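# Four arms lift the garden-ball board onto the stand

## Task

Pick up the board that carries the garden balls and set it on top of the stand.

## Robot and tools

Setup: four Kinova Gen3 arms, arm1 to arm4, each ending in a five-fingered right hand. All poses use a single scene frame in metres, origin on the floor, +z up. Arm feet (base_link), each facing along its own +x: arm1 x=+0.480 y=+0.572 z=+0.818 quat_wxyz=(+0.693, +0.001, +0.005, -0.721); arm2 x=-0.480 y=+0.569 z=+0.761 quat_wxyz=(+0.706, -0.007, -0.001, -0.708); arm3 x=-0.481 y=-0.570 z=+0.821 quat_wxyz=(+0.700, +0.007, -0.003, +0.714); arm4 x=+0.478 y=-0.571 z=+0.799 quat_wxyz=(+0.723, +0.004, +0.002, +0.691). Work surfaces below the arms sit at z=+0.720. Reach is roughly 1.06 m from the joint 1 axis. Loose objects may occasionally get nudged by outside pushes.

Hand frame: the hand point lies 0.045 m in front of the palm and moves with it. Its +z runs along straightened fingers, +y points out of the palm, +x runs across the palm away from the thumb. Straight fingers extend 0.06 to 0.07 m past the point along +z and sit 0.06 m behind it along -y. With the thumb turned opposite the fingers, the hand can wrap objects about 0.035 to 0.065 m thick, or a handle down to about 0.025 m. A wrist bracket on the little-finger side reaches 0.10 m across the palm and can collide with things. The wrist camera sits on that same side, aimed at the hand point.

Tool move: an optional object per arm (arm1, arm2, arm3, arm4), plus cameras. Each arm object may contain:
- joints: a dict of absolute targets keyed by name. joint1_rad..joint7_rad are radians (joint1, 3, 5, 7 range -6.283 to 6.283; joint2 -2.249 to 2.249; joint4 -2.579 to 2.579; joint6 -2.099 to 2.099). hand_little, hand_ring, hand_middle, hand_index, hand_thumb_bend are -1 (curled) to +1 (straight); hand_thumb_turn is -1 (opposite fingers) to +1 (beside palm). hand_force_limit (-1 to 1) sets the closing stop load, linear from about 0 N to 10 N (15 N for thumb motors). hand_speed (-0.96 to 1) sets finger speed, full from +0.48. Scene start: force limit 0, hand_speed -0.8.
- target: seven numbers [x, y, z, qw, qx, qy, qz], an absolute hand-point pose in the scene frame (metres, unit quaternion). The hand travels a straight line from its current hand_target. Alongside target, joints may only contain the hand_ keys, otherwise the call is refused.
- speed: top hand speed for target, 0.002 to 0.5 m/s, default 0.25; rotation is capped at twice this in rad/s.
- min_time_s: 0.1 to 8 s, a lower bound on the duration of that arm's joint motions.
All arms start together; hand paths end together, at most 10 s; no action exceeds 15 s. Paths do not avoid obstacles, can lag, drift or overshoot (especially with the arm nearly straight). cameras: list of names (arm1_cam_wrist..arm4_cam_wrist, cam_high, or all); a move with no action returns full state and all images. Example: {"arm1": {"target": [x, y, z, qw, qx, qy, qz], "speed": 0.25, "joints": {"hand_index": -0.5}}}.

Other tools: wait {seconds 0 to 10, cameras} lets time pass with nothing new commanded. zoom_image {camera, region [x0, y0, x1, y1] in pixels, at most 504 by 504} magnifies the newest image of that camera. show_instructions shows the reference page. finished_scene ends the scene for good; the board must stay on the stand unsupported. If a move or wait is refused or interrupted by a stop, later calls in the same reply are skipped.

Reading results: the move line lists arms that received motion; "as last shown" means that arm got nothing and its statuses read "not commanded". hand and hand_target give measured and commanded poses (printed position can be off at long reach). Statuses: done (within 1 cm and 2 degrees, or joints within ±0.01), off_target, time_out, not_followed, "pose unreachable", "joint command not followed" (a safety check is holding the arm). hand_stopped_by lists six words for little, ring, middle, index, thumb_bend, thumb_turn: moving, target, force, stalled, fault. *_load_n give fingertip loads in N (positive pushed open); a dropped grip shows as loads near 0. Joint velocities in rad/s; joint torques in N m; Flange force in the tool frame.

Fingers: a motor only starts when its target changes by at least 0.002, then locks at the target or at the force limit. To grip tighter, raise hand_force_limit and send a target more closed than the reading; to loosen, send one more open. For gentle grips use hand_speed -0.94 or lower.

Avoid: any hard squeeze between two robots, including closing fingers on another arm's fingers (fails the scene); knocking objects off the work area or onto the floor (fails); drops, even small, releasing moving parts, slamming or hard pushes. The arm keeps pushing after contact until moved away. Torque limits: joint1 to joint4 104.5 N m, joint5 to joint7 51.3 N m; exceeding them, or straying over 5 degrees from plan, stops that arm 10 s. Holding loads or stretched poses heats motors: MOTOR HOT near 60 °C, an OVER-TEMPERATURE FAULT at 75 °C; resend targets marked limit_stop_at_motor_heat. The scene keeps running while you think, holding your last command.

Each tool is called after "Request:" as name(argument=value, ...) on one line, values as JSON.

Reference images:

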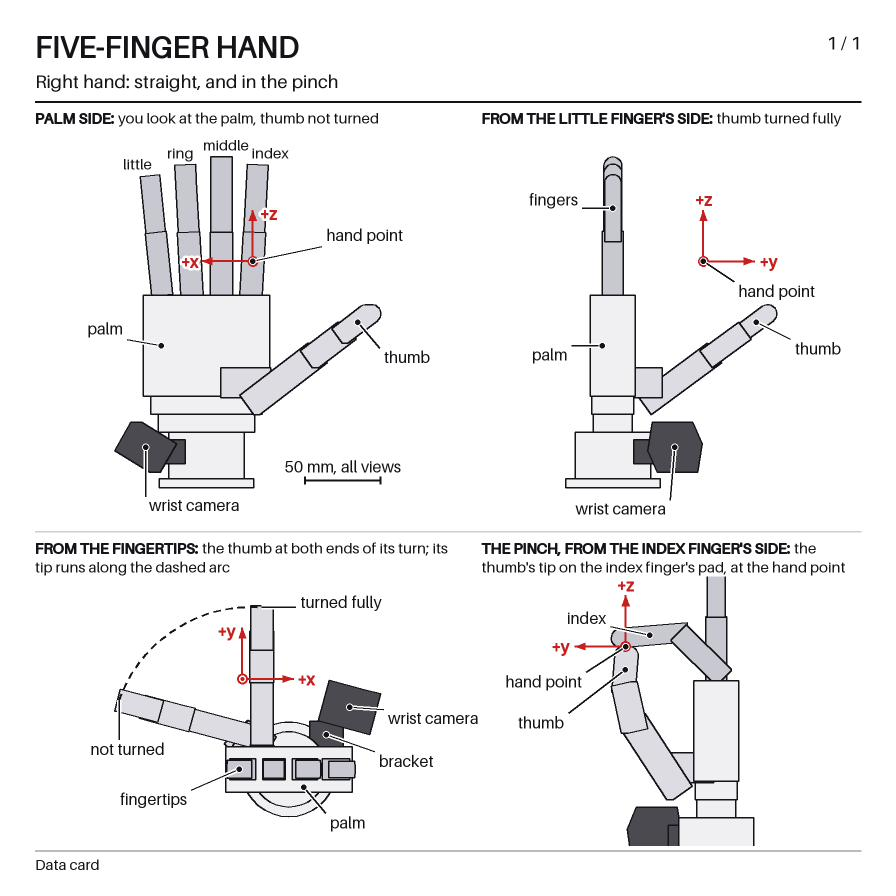

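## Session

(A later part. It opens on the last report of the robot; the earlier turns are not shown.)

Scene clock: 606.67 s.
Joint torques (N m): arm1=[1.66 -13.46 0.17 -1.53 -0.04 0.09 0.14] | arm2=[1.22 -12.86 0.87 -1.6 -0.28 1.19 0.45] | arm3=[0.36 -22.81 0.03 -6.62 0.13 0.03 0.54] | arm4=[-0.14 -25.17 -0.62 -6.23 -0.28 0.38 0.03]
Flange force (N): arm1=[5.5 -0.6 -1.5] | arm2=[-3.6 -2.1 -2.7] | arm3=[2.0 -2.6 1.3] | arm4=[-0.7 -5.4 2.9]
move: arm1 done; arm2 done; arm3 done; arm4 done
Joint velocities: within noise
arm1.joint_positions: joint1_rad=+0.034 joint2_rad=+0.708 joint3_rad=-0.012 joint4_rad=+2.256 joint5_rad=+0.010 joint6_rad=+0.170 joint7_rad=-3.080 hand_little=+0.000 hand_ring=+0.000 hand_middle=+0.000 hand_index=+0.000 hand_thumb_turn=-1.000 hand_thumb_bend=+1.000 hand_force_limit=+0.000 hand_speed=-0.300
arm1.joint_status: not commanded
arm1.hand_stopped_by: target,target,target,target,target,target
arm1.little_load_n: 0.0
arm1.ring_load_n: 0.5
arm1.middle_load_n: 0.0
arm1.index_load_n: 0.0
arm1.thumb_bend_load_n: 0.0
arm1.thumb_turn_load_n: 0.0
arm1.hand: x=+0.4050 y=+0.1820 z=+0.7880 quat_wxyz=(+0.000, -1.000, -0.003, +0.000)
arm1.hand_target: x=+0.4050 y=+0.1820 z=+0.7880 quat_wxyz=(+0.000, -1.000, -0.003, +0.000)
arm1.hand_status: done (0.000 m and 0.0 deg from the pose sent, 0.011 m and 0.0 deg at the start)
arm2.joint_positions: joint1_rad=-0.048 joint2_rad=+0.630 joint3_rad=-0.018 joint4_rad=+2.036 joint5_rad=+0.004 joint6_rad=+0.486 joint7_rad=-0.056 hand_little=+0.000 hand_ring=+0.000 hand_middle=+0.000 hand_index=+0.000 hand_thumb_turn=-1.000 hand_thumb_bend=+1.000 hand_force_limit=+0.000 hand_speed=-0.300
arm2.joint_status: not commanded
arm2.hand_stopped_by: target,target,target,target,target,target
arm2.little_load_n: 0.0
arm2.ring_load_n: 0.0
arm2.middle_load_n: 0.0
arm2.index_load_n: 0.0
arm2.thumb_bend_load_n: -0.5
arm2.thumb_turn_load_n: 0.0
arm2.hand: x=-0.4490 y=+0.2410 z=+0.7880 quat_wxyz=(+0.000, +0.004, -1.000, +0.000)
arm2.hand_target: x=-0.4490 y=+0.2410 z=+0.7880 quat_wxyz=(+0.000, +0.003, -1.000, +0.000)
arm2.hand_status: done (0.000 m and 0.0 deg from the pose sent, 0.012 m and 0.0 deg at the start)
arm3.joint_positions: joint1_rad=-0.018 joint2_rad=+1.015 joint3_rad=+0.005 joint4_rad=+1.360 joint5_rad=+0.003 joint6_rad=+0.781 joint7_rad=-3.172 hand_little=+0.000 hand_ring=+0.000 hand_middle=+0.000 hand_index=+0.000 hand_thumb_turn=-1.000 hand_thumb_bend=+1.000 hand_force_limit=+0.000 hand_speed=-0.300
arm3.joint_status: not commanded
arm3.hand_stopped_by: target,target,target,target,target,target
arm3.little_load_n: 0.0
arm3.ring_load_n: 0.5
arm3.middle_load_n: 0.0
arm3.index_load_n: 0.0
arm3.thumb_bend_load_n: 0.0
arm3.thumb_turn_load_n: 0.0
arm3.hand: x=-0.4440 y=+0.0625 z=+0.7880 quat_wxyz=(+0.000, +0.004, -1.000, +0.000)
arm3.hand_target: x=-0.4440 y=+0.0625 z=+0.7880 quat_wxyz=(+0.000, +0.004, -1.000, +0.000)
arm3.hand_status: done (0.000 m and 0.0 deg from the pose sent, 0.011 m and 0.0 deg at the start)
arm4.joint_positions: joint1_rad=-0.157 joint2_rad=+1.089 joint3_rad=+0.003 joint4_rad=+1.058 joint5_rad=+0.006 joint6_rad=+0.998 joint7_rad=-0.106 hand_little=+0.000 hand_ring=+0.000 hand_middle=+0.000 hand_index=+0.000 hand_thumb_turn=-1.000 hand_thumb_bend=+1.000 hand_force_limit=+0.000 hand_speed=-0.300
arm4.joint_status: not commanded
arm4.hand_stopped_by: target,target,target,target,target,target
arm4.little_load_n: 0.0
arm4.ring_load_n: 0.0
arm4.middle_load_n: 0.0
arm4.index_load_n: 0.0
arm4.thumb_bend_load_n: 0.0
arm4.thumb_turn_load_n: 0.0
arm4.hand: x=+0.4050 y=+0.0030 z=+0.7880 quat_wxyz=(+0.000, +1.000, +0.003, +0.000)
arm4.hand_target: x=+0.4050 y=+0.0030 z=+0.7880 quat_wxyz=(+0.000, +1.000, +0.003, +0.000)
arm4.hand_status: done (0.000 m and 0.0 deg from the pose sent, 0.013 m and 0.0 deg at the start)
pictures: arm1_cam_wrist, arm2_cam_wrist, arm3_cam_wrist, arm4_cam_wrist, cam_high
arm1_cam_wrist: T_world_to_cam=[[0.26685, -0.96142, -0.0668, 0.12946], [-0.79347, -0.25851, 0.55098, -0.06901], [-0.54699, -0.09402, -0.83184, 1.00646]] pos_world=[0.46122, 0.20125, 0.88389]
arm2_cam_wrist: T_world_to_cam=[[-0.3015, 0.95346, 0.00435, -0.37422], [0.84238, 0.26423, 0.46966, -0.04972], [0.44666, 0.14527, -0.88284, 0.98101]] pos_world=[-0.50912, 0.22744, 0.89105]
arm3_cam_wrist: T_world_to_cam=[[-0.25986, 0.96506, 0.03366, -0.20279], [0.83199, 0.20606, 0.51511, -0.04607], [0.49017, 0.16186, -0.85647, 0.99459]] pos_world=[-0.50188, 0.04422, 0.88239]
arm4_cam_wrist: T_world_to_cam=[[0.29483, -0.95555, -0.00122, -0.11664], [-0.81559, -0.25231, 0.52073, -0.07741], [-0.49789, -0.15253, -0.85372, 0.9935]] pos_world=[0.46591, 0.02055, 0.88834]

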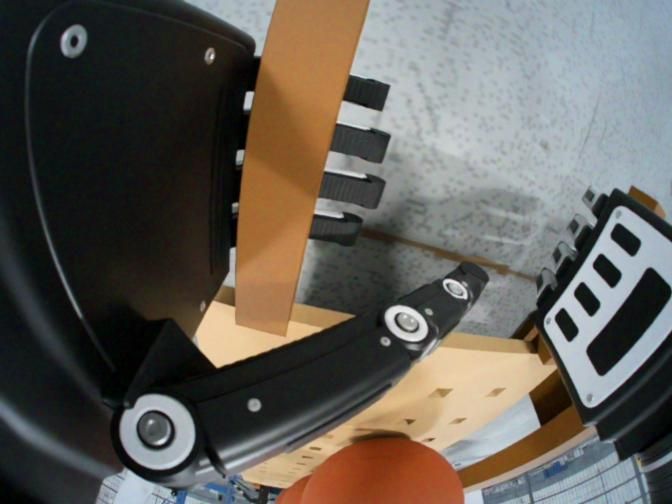

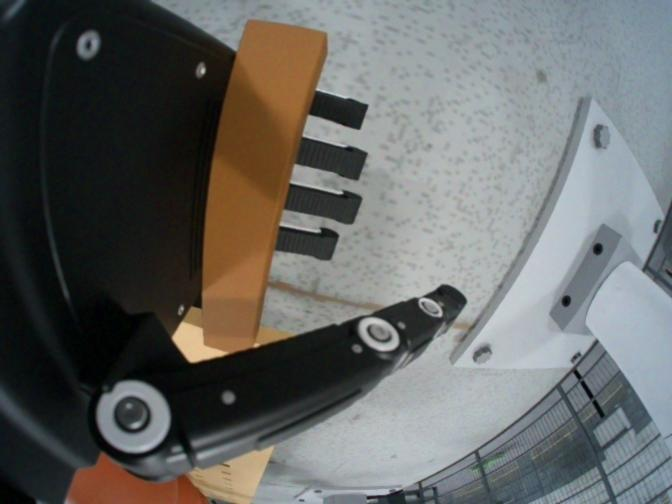

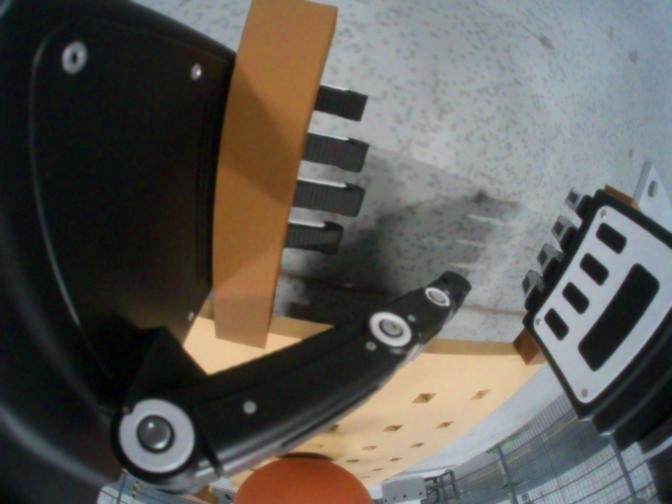

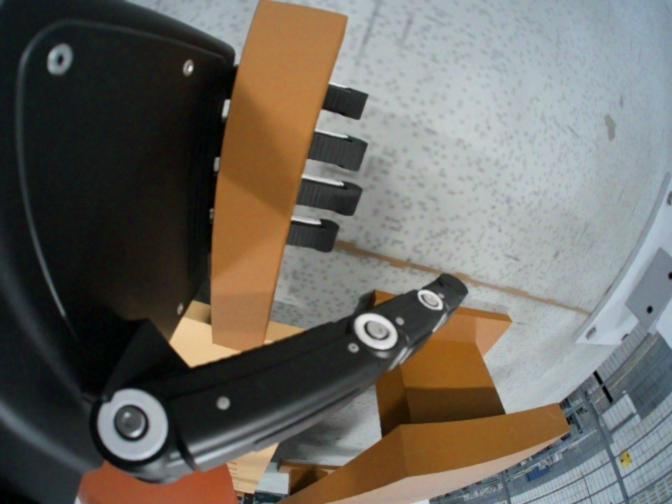

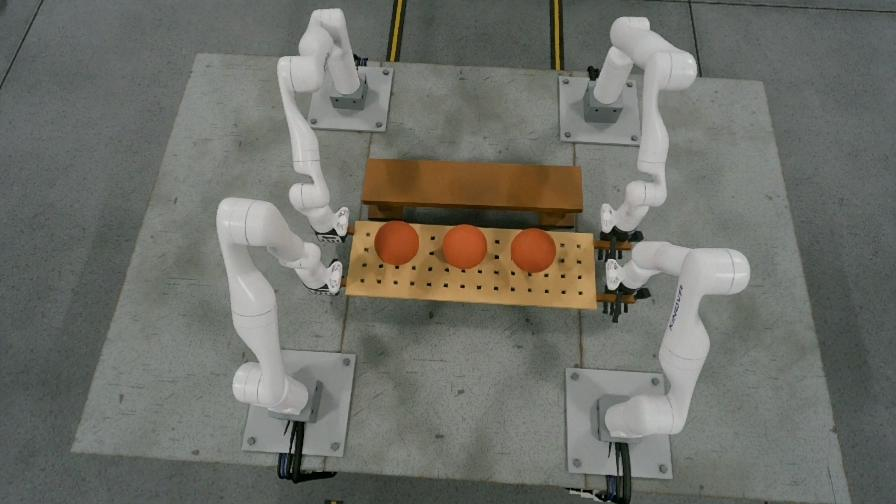

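Request:
move(arm1={"joints": {"hand_little": -1, "hand_ring": -1, "hand_middle": -1, "hand_index": -1, "hand_speed": -0.92, "hand_force_limit": -0.3}}, arm2={"joints": {"hand_little": -1, "hand_ring": -1, "hand_middle": -1, "hand_index": -1, "hand_speed": -0.92, "hand_force_limit": -0.3}}, arm3={"joints": {"hand_little": -1, "hand_ring": -1, "hand_middle": -1, "hand_index": -1, "hand_speed": -0.92, "hand_force_limit": -0.3}}, arm4={"joints": {"hand_little": -1, "hand_ring": -1, "hand_middle": -1, "hand_index": -1, "hand_speed": -0.92, "hand_force_limit": -0.3}}, cameras=["all"])

Scene clock: 622.37 s.
Joint torques (N m): arm1=[2.23 -16.82 0.75 -4.63 -0.81 -1.23 -0.62] | arm2=[1.19 -16.55 0.48 -3.18 -1.28 1.23 -0.27] | arm3=[0.14 -25.26 -0.22 -5.16 -0.01 1.68 0.58] | arm4=[0.28 -33.99 -0.26 -11.9 -0.46 -1.05 -0.29]
Flange force (N): arm1=[5.5 -5.3 4.9] | arm2=[-1.7 -1.5 7.0] | arm3=[1.6 3.6 8.4] | arm4=[-0.5 1.0 14.8]
move: arm1 off_target; arm2 off_target; arm3 off_target; arm4 off_target
Joint velocities: within noise
arm1.joint_positions: joint1_rad=+0.034 joint2_rad=+0.708 joint3_rad=-0.012 joint4_rad=+2.256 joint5_rad=+0.010 joint6_rad=+0.170 joint7_rad=-3.080 hand_little=-0.866 hand_ring=-0.843 hand_middle=-0.843 hand_index=-0.828 hand_thumb_turn=-1.000 hand_thumb_bend=+1.000 hand_force_limit=-0.300 hand_speed=-0.920
arm1.joint_status: hand_little off_target (ended at -0.866, target -1.000); hand_ring off_target (ended at -0.843, target -1.000); hand_middle off_target (ended at -0.843, target -1.000); hand_index off_target (ended at -0.828, target -1.000); the others done
arm1.hand_stopped_by: force,force,force,force,target,target
arm1.little_load_n: 3.5
arm1.ring_load_n: 3.0
arm1.middle_load_n: 3.0
arm1.index_load_n: 1.5
arm1.thumb_bend_load_n: 0.0
arm1.thumb_turn_load_n: 0.0
arm1.hand: x=+0.4050 y=+0.1820 z=+0.7880 quat_wxyz=(+0.000, -1.000, -0.003, +0.000)
arm1.hand_target: x=+0.4050 y=+0.1820 z=+0.7880 quat_wxyz=(+0.000, -1.000, -0.003, +0.000)
arm1.hand_status: not commanded
arm2.joint_positions: joint1_rad=-0.048 joint2_rad=+0.630 joint3_rad=-0.018 joint4_rad=+2.036 joint5_rad=+0.004 joint6_rad=+0.486 joint7_rad=-0.056 hand_little=-0.904 hand_ring=-0.874 hand_middle=-0.874 hand_index=-0.859 hand_thumb_turn=-1.000 hand_thumb_bend=+1.000 hand_force_limit=-0.300 hand_speed=-0.920
arm2.joint_status: hand_little off_target (ended at -0.904, target -1.000); hand_ring off_target (ended at -0.874, target -1.000); hand_middle off_target (ended at -0.874, target -1.000); hand_index off_target (ended at -0.859, target -1.000); the others done
arm2.hand_stopped_by: force,force,force,force,target,target
arm2.little_load_n: 4.0
arm2.ring_load_n: 3.5
arm2.middle_load_n: 3.0
arm2.index_load_n: 3.0
arm2.thumb_bend_load_n: 0.0
arm2.thumb_turn_load_n: 0.0
arm2.hand: x=-0.4490 y=+0.2411 z=+0.7880 quat_wxyz=(+0.000, +0.004, -1.000, +0.000)
arm2.hand_target: x=-0.4490 y=+0.2410 z=+0.7880 quat_wxyz=(+0.000, +0.004, -1.000, +0.000)
arm2.hand_status: not commanded
arm3.joint_positions: joint1_rad=-0.018 joint2_rad=+1.014 joint3_rad=+0.005 joint4_rad=+1.360 joint5_rad=+0.003 joint6_rad=+0.781 joint7_rad=-3.172 hand_little=-0.784 hand_ring=-0.761 hand_middle=-0.761 hand_index=-0.746 hand_thumb_turn=-1.000 hand_thumb_bend=+1.000 hand_force_limit=-0.300 hand_speed=-0.920
arm3.joint_status: hand_little off_target (ended at -0.784, target -1.000); hand_ring off_target (ended at -0.761, target -1.000); hand_middle off_target (ended at -0.761, target -1.000); hand_index off_target (ended at -0.746, target -1.000); the others done
arm3.hand_stopped_by: force,force,force,force,target,target
arm3.little_load_n: 2.0
arm3.ring_load_n: 1.0
arm3.middle_load_n: 1.5
arm3.index_load_n: 0.0
arm3.thumb_bend_load_n: 0.0
arm3.thumb_turn_load_n: 0.0
arm3.hand: x=-0.4440 y=+0.0626 z=+0.7881 quat_wxyz=(+0.000, +0.004, -1.000, +0.000)
arm3.hand_target: x=-0.4440 y=+0.0625 z=+0.7880 quat_wxyz=(+0.000, +0.004, -1.000, +0.000)
arm3.hand_status: not commanded
arm4.joint_positions: joint1_rad=-0.157 joint2_rad=+1.089 joint3_rad=+0.003 joint4_rad=+1.058 joint5_rad=+0.006 joint6_rad=+0.998 joint7_rad=-0.106 hand_little=-0.918 hand_ring=-0.889 hand_middle=-0.903 hand_index=-0.896 hand_thumb_turn=-1.000 hand_thumb_bend=+1.000 hand_force_limit=-0.300 hand_speed=-0.920
arm4.joint_status: hand_little off_target (ended at -0.918, target -1.000); hand_ring off_target (ended at -0.889, target -1.000); hand_middle off_target (ended at -0.903, target -1.000); hand_index off_target (ended at -0.896, target -1.000); the others done
arm4.hand_stopped_by: force,force,force,force,target,target
arm4.little_load_n: 3.5
arm4.ring_load_n: 2.5
arm4.middle_load_n: 4.0
arm4.index_load_n: 3.5
arm4.thumb_bend_load_n: 0.0
arm4.thumb_turn_load_n: 0.0
arm4.hand: x=+0.4050 y=+0.0030 z=+0.7880 quat_wxyz=(+0.000, +1.000, +0.004, +0.000)
arm4.hand_target: x=+0.4050 y=+0.0030 z=+0.7880 quat_wxyz=(+0.000, +1.000, +0.003, +0.000)
arm4.hand_status: not commanded
pictures: arm1_cam_wrist, arm2_cam_wrist, arm3_cam_wrist, arm4_cam_wrist, cam_high
arm1_cam_wrist: T_world_to_cam=[[0.2669, -0.96141, -0.06672, 0.12936], [-0.79346, -0.25851, 0.551, -0.06903], [-0.54699, -0.09412, -0.83183, 1.00648]] pos_world=[0.46122, 0.20125, 0.88389]
arm2_cam_wrist: T_world_to_cam=[[-0.30141, 0.95348, 0.00465, -0.37458], [0.84246, 0.26403, 0.46964, -0.04955], [0.44656, 0.14547, -0.88285, 0.98096]] pos_world=[-0.50922, 0.22754, 0.89105]
arm3_cam_wrist: T_world_to_cam=[[-0.25987, 0.96505, 0.03388, -0.2031], [0.83197, 0.20595, 0.51518, -0.04627], [0.4902, 0.16207, -0.85641, 0.9947]] pos_world=[-0.50188, 0.04432, 0.88259]
arm4_cam_wrist: T_world_to_cam=[[0.29488, -0.95553, -0.00114, -0.11673], [-0.81557, -0.25231, 0.52075, -0.07738], [-0.49788, -0.15263, -0.85371, 0.9934]] pos_world=[0.46591, 0.02055, 0.88824]

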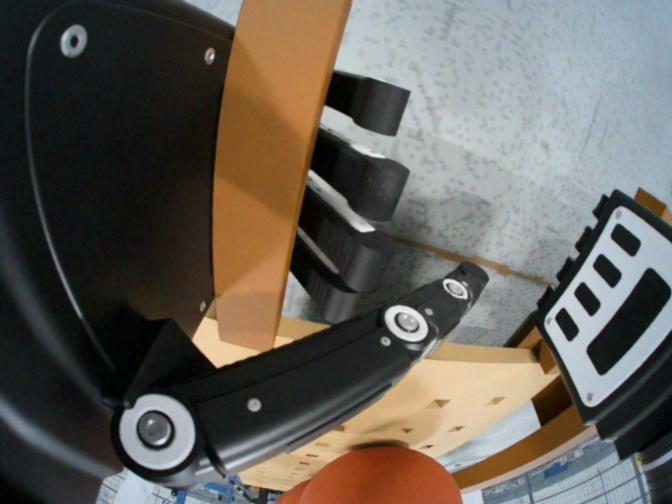

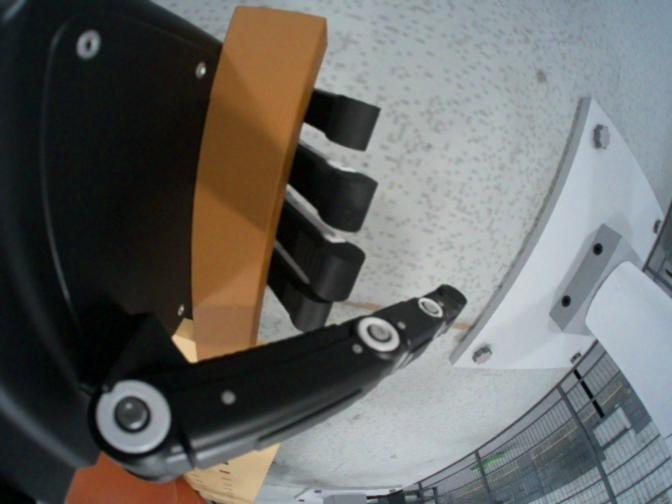

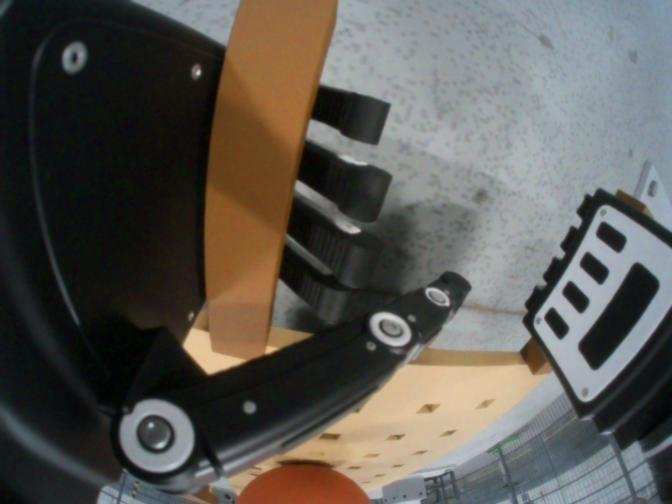

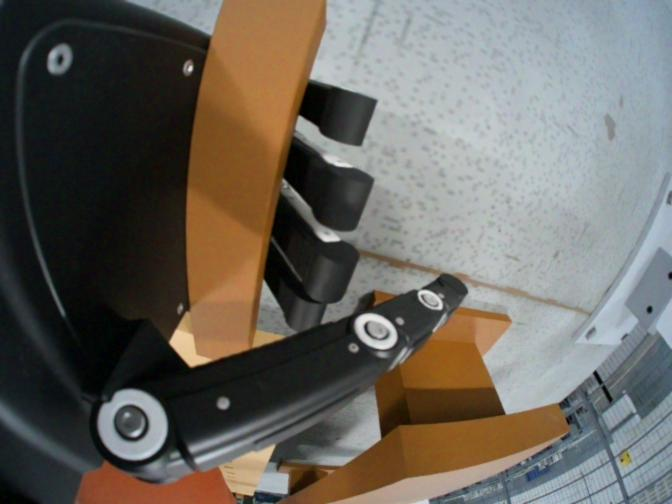

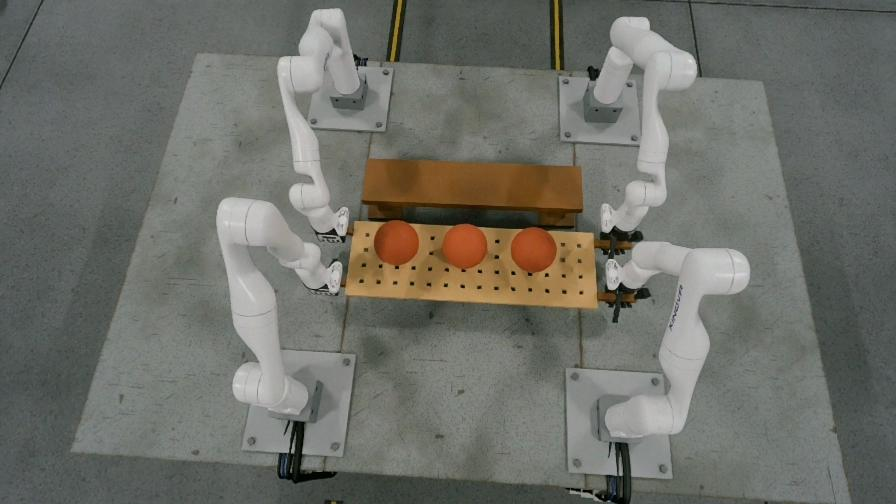

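Request:
move(arm1={"target": [0.405, 0.182, 0.808, 0, 1, 0.0035, 0], "speed": 0.03}, arm2={"target": [-0.449, 0.241, 0.808, 0, -0.0035, 1, 0], "speed": 0.03}, arm3={"target": [-0.444, 0.0625, 0.808, 0, -0.0035, 1, 0], "speed": 0.03}, arm4={"target": [0.405, 0.003, 0.808, 0, 1, 0.0035, 0], "speed": 0.03}, cameras=["all"])

Scene clock: 653.20 s.
Joint torques (N m): arm1=[1.52 -16.1 -0.17 -4.87 -0.8 -1.1 -0.51] | arm2=[0.81 -16.26 0.14 -3.78 -1.41 1.19 -0.29] | arm3=[-0.76 -25.3 -1.12 -5.36 -0.27 1.79 0.67] | arm4=[-0.4 -33.9 -0.86 -12.22 -0.72 -1.18 -0.34]
Flange force (N): arm1=[3.7 -4.8 4.6] | arm2=[-0.7 -1.4 6.9] | arm3=[0.2 4.0 8.8] | arm4=[0.6 0.9 14.6]
move: arm1 done; arm2 done; arm3 done; arm4 done
Joint velocities: within noise
arm1.joint_positions: joint1_rad=+0.035 joint2_rad=+0.648 joint3_rad=-0.013 joint4_rad=+2.252 joint5_rad=+0.009 joint6_rad=+0.233 joint7_rad=-3.079 hand_little=-0.866 hand_ring=-0.843 hand_middle=-0.843 hand_index=-0.828 hand_thumb_turn=-1.000 hand_thumb_bend=+1.000 hand_force_limit=-0.300 hand_speed=-0.920
arm1.joint_status: not commanded
arm1.hand_stopped_by: force,force,force,force,target,target
arm1.little_load_n: 3.0
arm1.ring_load_n: 2.5
arm1.middle_load_n: 2.5
arm1.index_load_n: 1.5
arm1.thumb_bend_load_n: 0.0
arm1.thumb_turn_load_n: 0.0
arm1.hand: x=+0.4050 y=+0.1820 z=+0.8080 quat_wxyz=(+0.000, -1.000, -0.004, +0.000)
arm1.hand_target: x=+0.4050 y=+0.1820 z=+0.8080 quat_wxyz=(+0.000, -1.000, -0.004, +0.000)
arm1.hand_status: done (0.000 m and 0.0 deg from the pose sent, 0.020 m and 0.0 deg at the start)
arm2.joint_positions: joint1_rad=-0.047 joint2_rad=+0.584 joint3_rad=-0.019 joint4_rad=+2.024 joint5_rad=+0.003 joint6_rad=+0.545 joint7_rad=-0.054 hand_little=-0.904 hand_ring=-0.874 hand_middle=-0.874 hand_index=-0.859 hand_thumb_turn=-1.000 hand_thumb_bend=+1.000 hand_force_limit=-0.300 hand_speed=-0.920
arm2.joint_status: not commanded
arm2.hand_stopped_by: force,force,force,force,target,target
arm2.little_load_n: 4.0
arm2.ring_load_n: 3.5
arm2.middle_load_n: 3.0
arm2.index_load_n: 2.5
arm2.thumb_bend_load_n: 0.0
arm2.thumb_turn_load_n: 0.0
arm2.hand: x=-0.4490 y=+0.2410 z=+0.8080 quat_wxyz=(+0.000, +0.004, -1.000, +0.000)
arm2.hand_target: x=-0.4490 y=+0.2410 z=+0.8080 quat_wxyz=(+0.000, +0.004, -1.000, +0.000)
arm2.hand_status: done (0.000 m and 0.0 deg from the pose sent, 0.020 m and 0.0 deg at the start)
arm3.joint_positions: joint1_rad=-0.019 joint2_rad=+0.981 joint3_rad=+0.006 joint4_rad=+1.358 joint5_rad=+0.002 joint6_rad=+0.817 joint7_rad=-3.172 hand_little=-0.784 hand_ring=-0.761 hand_middle=-0.761 hand_index=-0.746 hand_thumb_turn=-1.000 hand_thumb_bend=+1.000 hand_force_limit=-0.300 hand_speed=-0.920
arm3.joint_status: not commanded
arm3.hand_stopped_by: force,force,force,force,target,target
arm3.little_load_n: 2.0
arm3.ring_load_n: 1.5
arm3.middle_load_n: 1.5
arm3.index_load_n: 0.0
arm3.thumb_bend_load_n: 0.0
arm3.thumb_turn_load_n: 0.0
arm3.hand: x=-0.4440 y=+0.0625 z=+0.8080 quat_wxyz=(+0.000, +0.004, -1.000, +0.000)
arm3.hand_target: x=-0.4440 y=+0.0625 z=+0.8080 quat_wxyz=(+0.000, +0.004, -1.000, +0.000)
arm3.hand_status: done (0.000 m and 0.0 deg from the pose sent, 0.020 m and 0.0 deg at the start)
arm4.joint_positions: joint1_rad=-0.157 joint2_rad=+1.060 joint3_rad=+0.004 joint4_rad=+1.052 joint5_rad=+0.006 joint6_rad=+1.033 joint7_rad=-0.106 hand_little=-0.918 hand_ring=-0.889 hand_middle=-0.903 hand_index=-0.896 hand_thumb_turn=-1.000 hand_thumb_bend=+1.000 hand_force_limit=-0.300 hand_speed=-0.920
arm4.joint_status: not commanded
arm4.hand_stopped_by: force,force,force,force,target,target
arm4.little_load_n: 4.0
arm4.ring_load_n: 2.5
arm4.middle_load_n: 3.5
arm4.index_load_n: 3.5
arm4.thumb_bend_load_n: 0.0
arm4.thumb_turn_load_n: 0.0
arm4.hand: x=+0.4050 y=+0.0030 z=+0.8080 quat_wxyz=(+0.000, +1.000, +0.003, +0.000)
arm4.hand_target: x=+0.4050 y=+0.0030 z=+0.8080 quat_wxyz=(+0.000, +1.000, +0.003, +0.000)
arm4.hand_status: done (0.000 m and 0.0 deg from the pose sent, 0.020 m and 0.0 deg at the start)
pictures: arm1_cam_wrist, arm2_cam_wrist, arm3_cam_wrist, arm4_cam_wrist, cam_high
arm1_cam_wrist: T_world_to_cam=[[0.2669, -0.96141, -0.06672, 0.1307], [-0.79346, -0.25851, 0.551, -0.08005], [-0.54699, -0.09412, -0.83183, 1.02311]] pos_world=[0.46122, 0.20125, 0.90389]
arm2_cam_wrist: T_world_to_cam=[[-0.30146, 0.95347, 0.00448, -0.37444], [0.84239, 0.26414, 0.46969, -0.05902], [0.44665, 0.14536, -0.88282, 0.99867]] pos_world=[-0.50922, 0.22744, 0.91105]
arm3_cam_wrist: T_world_to_cam=[[-0.25985, 0.96506, 0.03364, -0.20354], [0.83192, 0.20604, 0.51522, -0.05653], [0.49029, 0.16186, -0.8564, 1.0117]] pos_world=[-0.50188, 0.04432, 0.90239]
arm4_cam_wrist: T_world_to_cam=[[0.29478, -0.95556, -0.0013, -0.11652], [-0.8156, -0.25231, 0.52071, -0.0878], [-0.4979, -0.15243, -0.85374, 1.01059]] pos_world=[0.46591, 0.02055, 0.90834]

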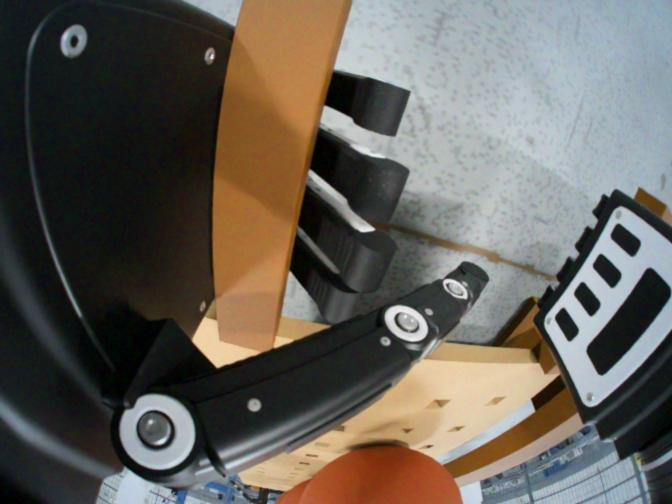

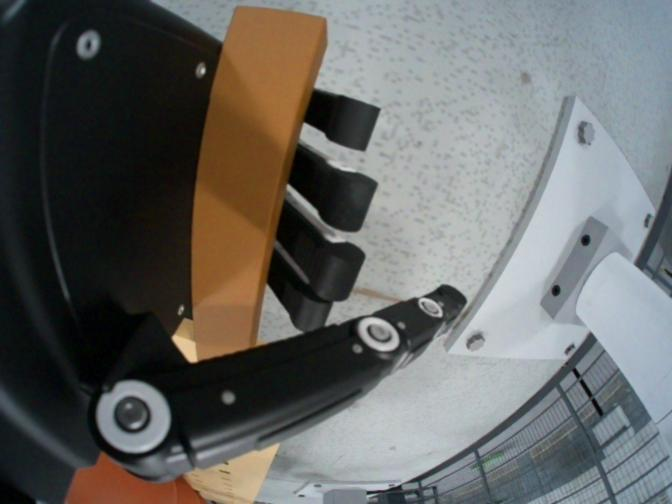

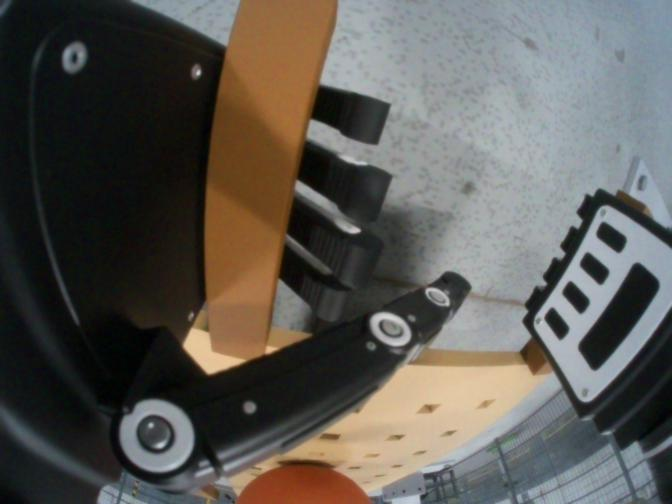

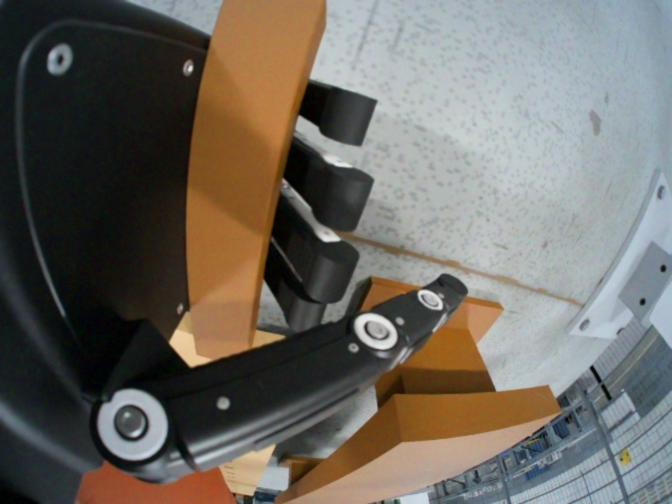

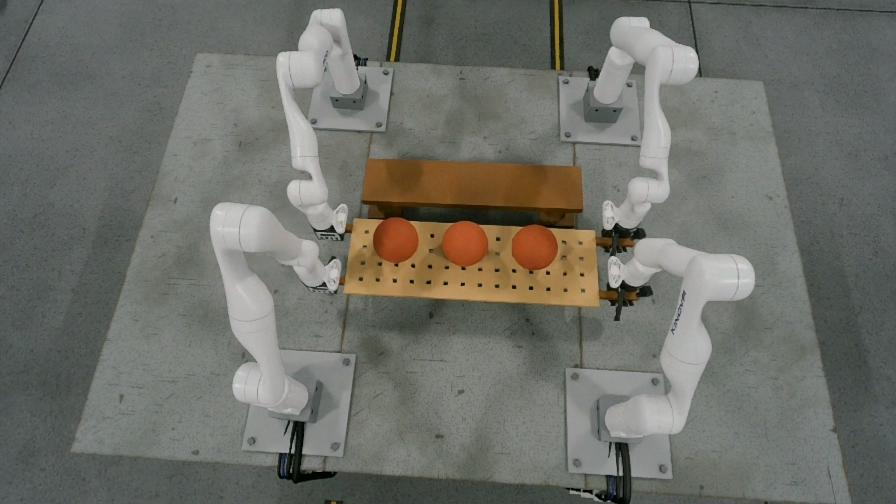

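Request:
move(arm1={"target": [0.405, 0.182, 0.88, 0, 1, 0.0035, 0], "speed": 0.05}, arm2={"target": [-0.449, 0.241, 0.88, 0, -0.0035, 1, 0], "speed": 0.05}, arm3={"target": [-0.444, 0.0625, 0.88, 0, -0.0035, 1, 0], "speed": 0.05}, arm4={"target": [0.405, 0.003, 0.88, 0, 1, 0.0035, 0], "speed": 0.05}, cameras=["cam_high"])

Request:
zoom_image(camera="cam_high", region=[300, 200, 660, 310])

Scene clock: 678.17 s.
Joint torques (N m): arm1=[1.04 -14.99 -0.5 -9.2 -1.25 -2.27 -0.64] | arm2=[0.04 -15.88 -0.69 -7.15 -1.82 0.44 -0.3] | arm3=[-1.17 -25.48 -1.52 -7.12 -0.49 1.33 0.65] | arm4=[-1.74 -34.27 -1.74 -15.09 -1.28 -2.8 -0.52]
Flange force (N): arm1=[2.4 -8.7 4.2] | arm2=[1.1 1.1 7.5] | arm3=[-0.5 3.3 8.9] | arm4=[3.3 5.4 14.3]
move: arm1 done; arm2 done; arm3 done; arm4 done
Joint velocities: within noise
arm1.joint_positions: joint1_rad=+0.040 joint2_rad=+0.444 joint3_rad=-0.017 joint4_rad=+2.208 joint5_rad=+0.003 joint6_rad=+0.480 joint7_rad=-3.073 hand_little=-0.866 hand_ring=-0.843 hand_middle=-0.843 hand_index=-0.828 hand_thumb_turn=-1.000 hand_thumb_bend=+1.000 hand_force_limit=-0.300 hand_speed=-0.920
arm1.joint_status: not commanded
arm1.hand_stopped_by: force,force,force,force,target,target
arm1.little_load_n: 3.0
arm1.ring_load_n: 2.5
arm1.middle_load_n: 2.5
arm1.index_load_n: 1.0
arm1.thumb_bend_load_n: 0.0
arm1.thumb_turn_load_n: 0.0
arm1.hand: x=+0.4050 y=+0.1820 z=+0.8800 quat_wxyz=(+0.000, -1.000, -0.004, +0.000)
arm1.hand_target: x=+0.4050 y=+0.1820 z=+0.8800 quat_wxyz=(+0.000, -1.000, -0.004, +0.000)
arm1.hand_status: done (0.000 m and 0.0 deg from the pose sent, 0.072 m and 0.0 deg at the start)
arm2.joint_positions: joint1_rad=-0.046 joint2_rad=+0.435 joint3_rad=-0.018 joint4_rad=+1.952 joint5_rad=-0.002 joint6_rad=+0.765 joint7_rad=-0.050 hand_little=-0.904 hand_ring=-0.874 hand_middle=-0.874 hand_index=-0.859 hand_thumb_turn=-1.000 hand_thumb_bend=+1.000 hand_force_limit=-0.300 hand_speed=-0.920
arm2.joint_status: not commanded
arm2.hand_stopped_by: force,force,force,force,target,target
arm2.little_load_n: 4.0
arm2.ring_load_n: 3.5
arm2.middle_load_n: 3.0
arm2.index_load_n: 3.0
arm2.thumb_bend_load_n: 0.0
arm2.thumb_turn_load_n: 0.0
arm2.hand: x=-0.4490 y=+0.2410 z=+0.8800 quat_wxyz=(+0.000, +0.003, -1.000, +0.000)
arm2.hand_target: x=-0.4490 y=+0.2410 z=+0.8800 quat_wxyz=(+0.000, +0.003, -1.000, +0.000)
arm2.hand_status: done (0.000 m and 0.0 deg from the pose sent, 0.072 m and 0.0 deg at the start)
arm3.joint_positions: joint1_rad=-0.021 joint2_rad=+0.870 joint3_rad=+0.008 joint4_rad=+1.325 joint5_rad=+0.000 joint6_rad=+0.961 joint7_rad=-3.170 hand_little=-0.784 hand_ring=-0.761 hand_middle=-0.761 hand_index=-0.746 hand_thumb_turn=-1.000 hand_thumb_bend=+1.000 hand_force_limit=-0.300 hand_speed=-0.920
arm3.joint_status: not commanded
arm3.hand_stopped_by: force,force,force,force,target,target
arm3.little_load_n: 2.0
arm3.ring_load_n: 1.0
arm3.middle_load_n: 1.0
arm3.index_load_n: 0.5
arm3.thumb_bend_load_n: 0.0
arm3.thumb_turn_load_n: 0.0
arm3.hand: x=-0.4440 y=+0.0625 z=+0.8800 quat_wxyz=(+0.000, +0.004, -1.000, +0.000)
arm3.hand_target: x=-0.4440 y=+0.0625 z=+0.8800 quat_wxyz=(+0.000, +0.004, -1.000, +0.000)
arm3.hand_status: done (0.000 m and 0.0 deg from the pose sent, 0.072 m and 0.0 deg at the start)
arm4.joint_positions: joint1_rad=-0.159 joint2_rad=+0.970 joint3_rad=+0.006 joint4_rad=+1.000 joint5_rad=+0.004 joint6_rad=+1.175 joint7_rad=-0.105 hand_little=-0.918 hand_ring=-0.889 hand_middle=-0.903 hand_index=-0.896 hand_thumb_turn=-1.000 hand_thumb_bend=+1.000 hand_force_limit=-0.300 hand_speed=-0.920
arm4.joint_status: not commanded
arm4.hand_stopped_by: force,force,force,force,target,target
arm4.little_load_n: 3.5
arm4.ring_load_n: 2.5
arm4.middle_load_n: 3.5
arm4.index_load_n: 3.0
arm4.thumb_bend_load_n: 0.0
arm4.thumb_turn_load_n: 0.0
arm4.hand: x=+0.4050 y=+0.0030 z=+0.8800 quat_wxyz=(+0.000, +1.000, +0.004, +0.000)
arm4.hand_target: x=+0.4050 y=+0.0030 z=+0.8800 quat_wxyz=(+0.000, +1.000, +0.004, +0.000)
arm4.hand_status: done (0.000 m and 0.0 deg from the pose sent, 0.072 m and 0.0 deg at the start)

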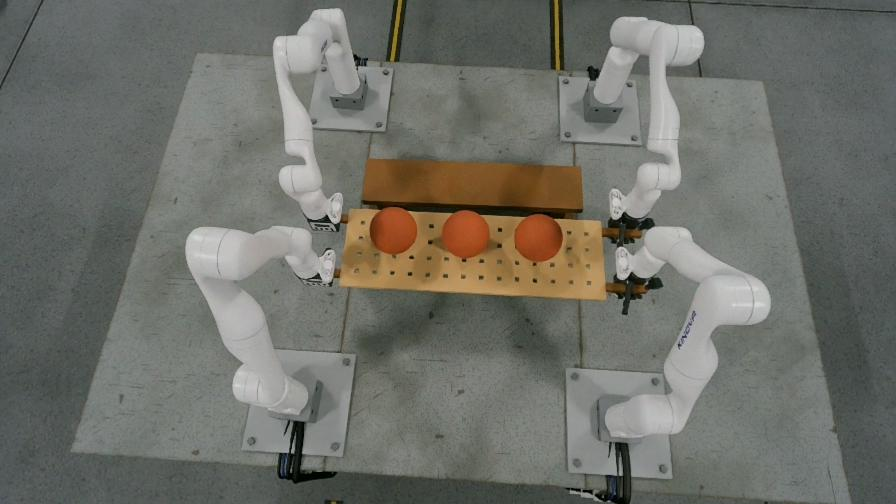

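Scaled by 1.400 from the camera's image (finer frame: 1280x720).

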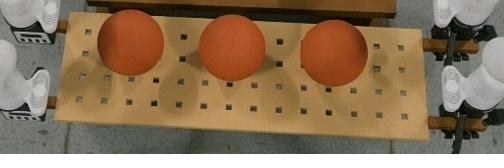

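Request:
move(arm1={"target": [0.416, -0.0696, 0.88, 0, 0.99993, 0.0122, 0], "speed": 0.06}, arm2={"target": [-0.4391, -0.0255, 0.88, 0, -0.0122, 0.99993, 0], "speed": 0.06}, arm3={"target": [-0.431, -0.2039, 0.88, 0, -0.0122, 0.99993, 0], "speed": 0.06}, arm4={"target": [0.4191, -0.2486, 0.88, 0, 0.99993, 0.0122, 0], "speed": 0.06}, cameras=["all"])

Request:
zoom_image(camera="cam_high", region=[310, 130, 490, 240])

Request:
zoom_image(camera="cam_high", region=[460, 130, 640, 240])

Scene clock: 735.03 s.
Joint torques (N m): arm1=[-1.49 -21.49 -2.53 -8.66 -1.79 -0.86 -0.57] | arm2=[0.48 -29.01 0.15 -11.21 -0.71 -0.09 0.28] | arm3=[0.6 -14.12 -0.06 -4.26 0.09 0.45 0.5] | arm4=[-1.99 -22.87 -2.75 -11.93 -1.88 -2.05 -0.76]
Flange force (N): arm1=[-3.2 -6.1 -0.4] | arm2=[-0.8 6.2 8.8] | arm3=[4.0 -0.1 9.7] | arm4=[6.8 4.6 20.3]
move: arm1 done; arm2 done; arm3 done; arm4 done
Joint velocities: within noise
arm1.joint_positions: joint1_rad=-0.017 joint2_rad=+0.848 joint3_rad=-0.004 joint4_rad=+1.307 joint5_rad=-0.003 joint6_rad=+0.977 joint7_rad=-3.095 hand_little=-0.866 hand_ring=-0.843 hand_middle=-0.843 hand_index=-0.828 hand_thumb_turn=-1.000 hand_thumb_bend=+1.000 hand_force_limit=-0.300 hand_speed=-0.920
arm1.joint_status: not commanded
arm1.hand_stopped_by: force,force,force,force,target,target
arm1.little_load_n: 2.0
arm1.ring_load_n: 2.0
arm1.middle_load_n: 2.0
arm1.index_load_n: 1.0
arm1.thumb_bend_load_n: 0.0
arm1.thumb_turn_load_n: 0.0
arm1.hand: x=+0.4160 y=-0.0696 z=+0.8800 quat_wxyz=(+0.000, -1.000, -0.012, +0.000)
arm1.hand_target: x=+0.4160 y=-0.0696 z=+0.8800 quat_wxyz=(+0.000, -1.000, -0.012, +0.000)
arm1.hand_status: done (0.000 m and 0.0 deg from the pose sent, 0.252 m and 1.0 deg at the start)
arm2.joint_positions: joint1_rad=-0.054 joint2_rad=+1.004 joint3_rad=+0.002 joint4_rad=+0.812 joint5_rad=-0.011 joint6_rad=+1.336 joint7_rad=-0.022 hand_little=-0.904 hand_ring=-0.874 hand_middle=-0.874 hand_index=-0.859 hand_thumb_turn=-1.000 hand_thumb_bend=+1.000 hand_force_limit=-0.300 hand_speed=-0.920
arm2.joint_status: not commanded
arm2.hand_stopped_by: force,force,force,force,target,target
arm2.little_load_n: 3.0
arm2.ring_load_n: 2.5
arm2.middle_load_n: 2.0
arm2.index_load_n: 1.5
arm2.thumb_bend_load_n: -0.5
arm2.thumb_turn_load_n: 0.0
arm2.hand: x=-0.4391 y=-0.0255 z=+0.8800 quat_wxyz=(+0.000, +0.012, -1.000, +0.000)
arm2.hand_target: x=-0.4391 y=-0.0255 z=+0.8800 quat_wxyz=(+0.000, +0.012, -1.000, +0.000)
arm2.hand_status: done (0.000 m and 0.0 deg from the pose sent, 0.267 m and 1.0 deg at the start)
arm3.joint_positions: joint1_rad=+0.002 joint2_rad=+0.449 joint3_rad=-0.006 joint4_rad=+2.276 joint5_rad=+0.022 joint6_rad=+0.431 joint7_rad=-3.161 hand_little=-0.784 hand_ring=-0.761 hand_middle=-0.761 hand_index=-0.746 hand_thumb_turn=-1.000 hand_thumb_bend=+1.000 hand_force_limit=-0.300 hand_speed=-0.920
arm3.joint_status: not commanded
arm3.hand_stopped_by: force,force,force,force,target,target
arm3.little_load_n: 1.5
arm3.ring_load_n: 1.0
arm3.middle_load_n: 1.5
arm3.index_load_n: 0.5
arm3.thumb_bend_load_n: 0.0
arm3.thumb_turn_load_n: 0.0
arm3.hand: x=-0.4310 y=-0.2039 z=+0.8800 quat_wxyz=(+0.000, +0.012, -1.000, +0.000)
arm3.hand_target: x=-0.4310 y=-0.2039 z=+0.8800 quat_wxyz=(+0.000, +0.012, -1.000, +0.000)
arm3.hand_status: done (0.000 m and 0.0 deg from the pose sent, 0.267 m and 1.0 deg at the start)
arm4.joint_positions: joint1_rad=-0.186 joint2_rad=+0.495 joint3_rad=-0.012 joint4_rad=+2.016 joint5_rad=+0.023 joint6_rad=+0.636 joint7_rad=-0.146 hand_little=-0.918 hand_ring=-0.889 hand_middle=-0.903 hand_index=-0.896 hand_thumb_turn=-1.000 hand_thumb_bend=+1.000 hand_force_limit=-0.300 hand_speed=-0.920
arm4.joint_status: not commanded
arm4.hand_stopped_by: force,force,force,force,target,target
arm4.little_load_n: 2.5
arm4.ring_load_n: 2.0
arm4.middle_load_n: 3.0
arm4.index_load_n: 2.5
arm4.thumb_bend_load_n: 0.0
arm4.thumb_turn_load_n: 0.0
arm4.hand: x=+0.4191 y=-0.2486 z=+0.8800 quat_wxyz=(+0.000, +1.000, +0.012, +0.000)
arm4.hand_target: x=+0.4191 y=-0.2486 z=+0.8800 quat_wxyz=(+0.000, +1.000, +0.012, +0.000)
arm4.hand_status: done (0.000 m and 0.0 deg from the pose sent, 0.252 m and 1.0 deg at the start)
pictures: arm1_cam_wrist, arm2_cam_wrist, arm3_cam_wrist, arm4_cam_wrist, cam_high
arm1_cam_wrist: T_world_to_cam=[[0.28358, -0.95662, -0.06674, -0.1159], [-0.78886, -0.27229, 0.55096, -0.17893], [-0.54523, -0.1036, -0.83186, 1.06393]] pos_world=[0.4718, -0.04937, 0.97589]
arm2_cam_wrist: T_world_to_cam=[[-0.31798, 0.94809, 0.00445, -0.12503], [0.83766, 0.27874, 0.46971, -0.03253], [0.44409, 0.15309, -0.88281, 1.09561]] pos_world=[-0.49906, -0.04012, 0.98305]
arm3_cam_wrist: T_world_to_cam=[[-0.27657, 0.96041, 0.03356, 0.04651], [0.82825, 0.22051, 0.51516, -0.04809], [0.48736, 0.17027, -0.85644, 1.11062]] pos_world=[-0.48858, -0.22317, 0.97439]
arm4_cam_wrist: T_world_to_cam=[[0.31144, -0.95026, -0.00126, -0.36674], [-0.81105, -0.26651, 0.52074, -0.18277], [-0.49517, -0.16116, -0.85372, 1.03738]] pos_world=[0.47966, -0.23003, 0.98034]

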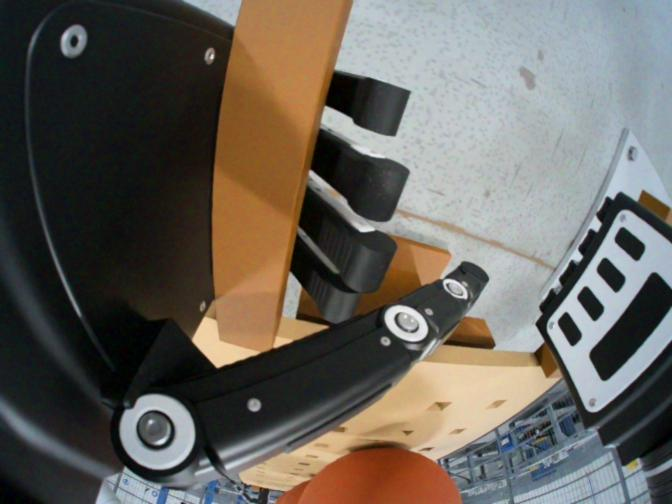

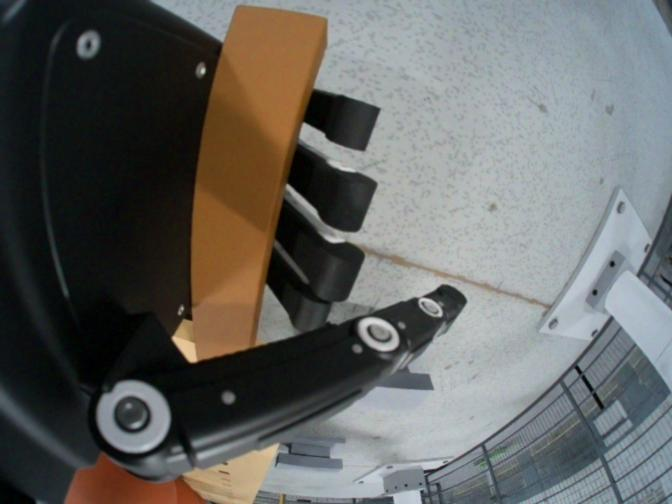

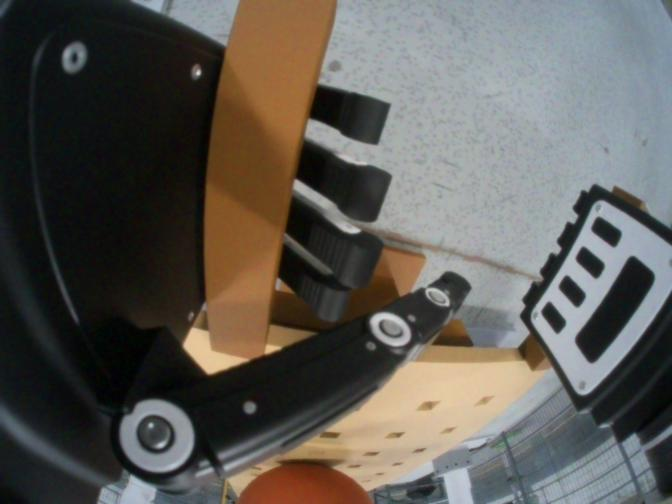

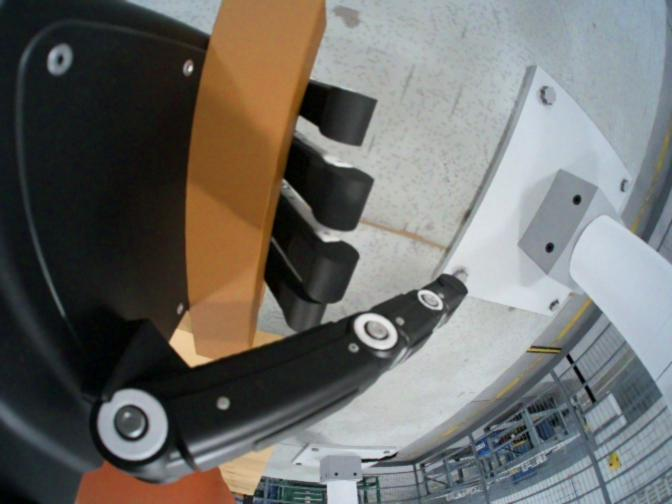

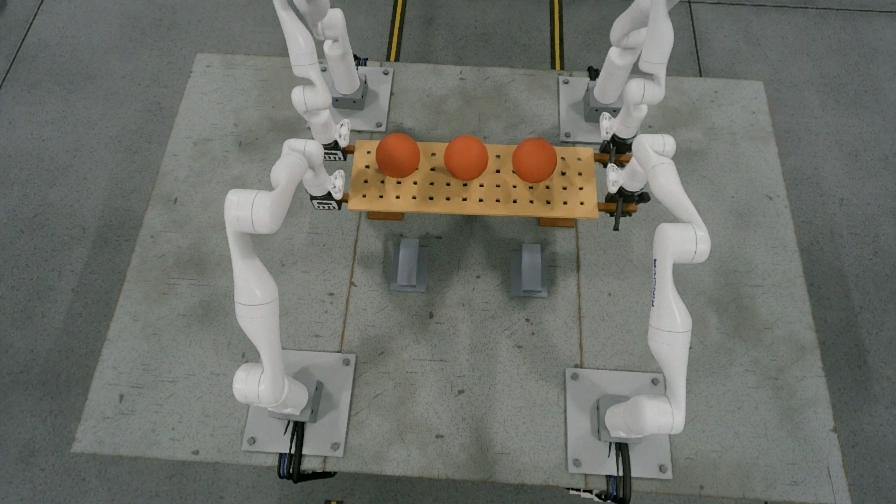

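Scaled by 2.800 from the camera's image (finer frame: 1280x720).

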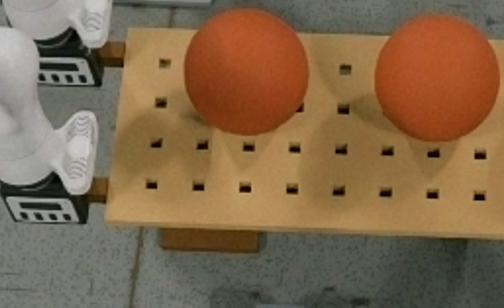

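Scaled by 2.800 from the camera's image (finer frame: 1280x720).

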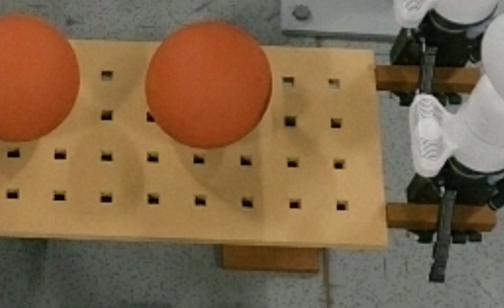

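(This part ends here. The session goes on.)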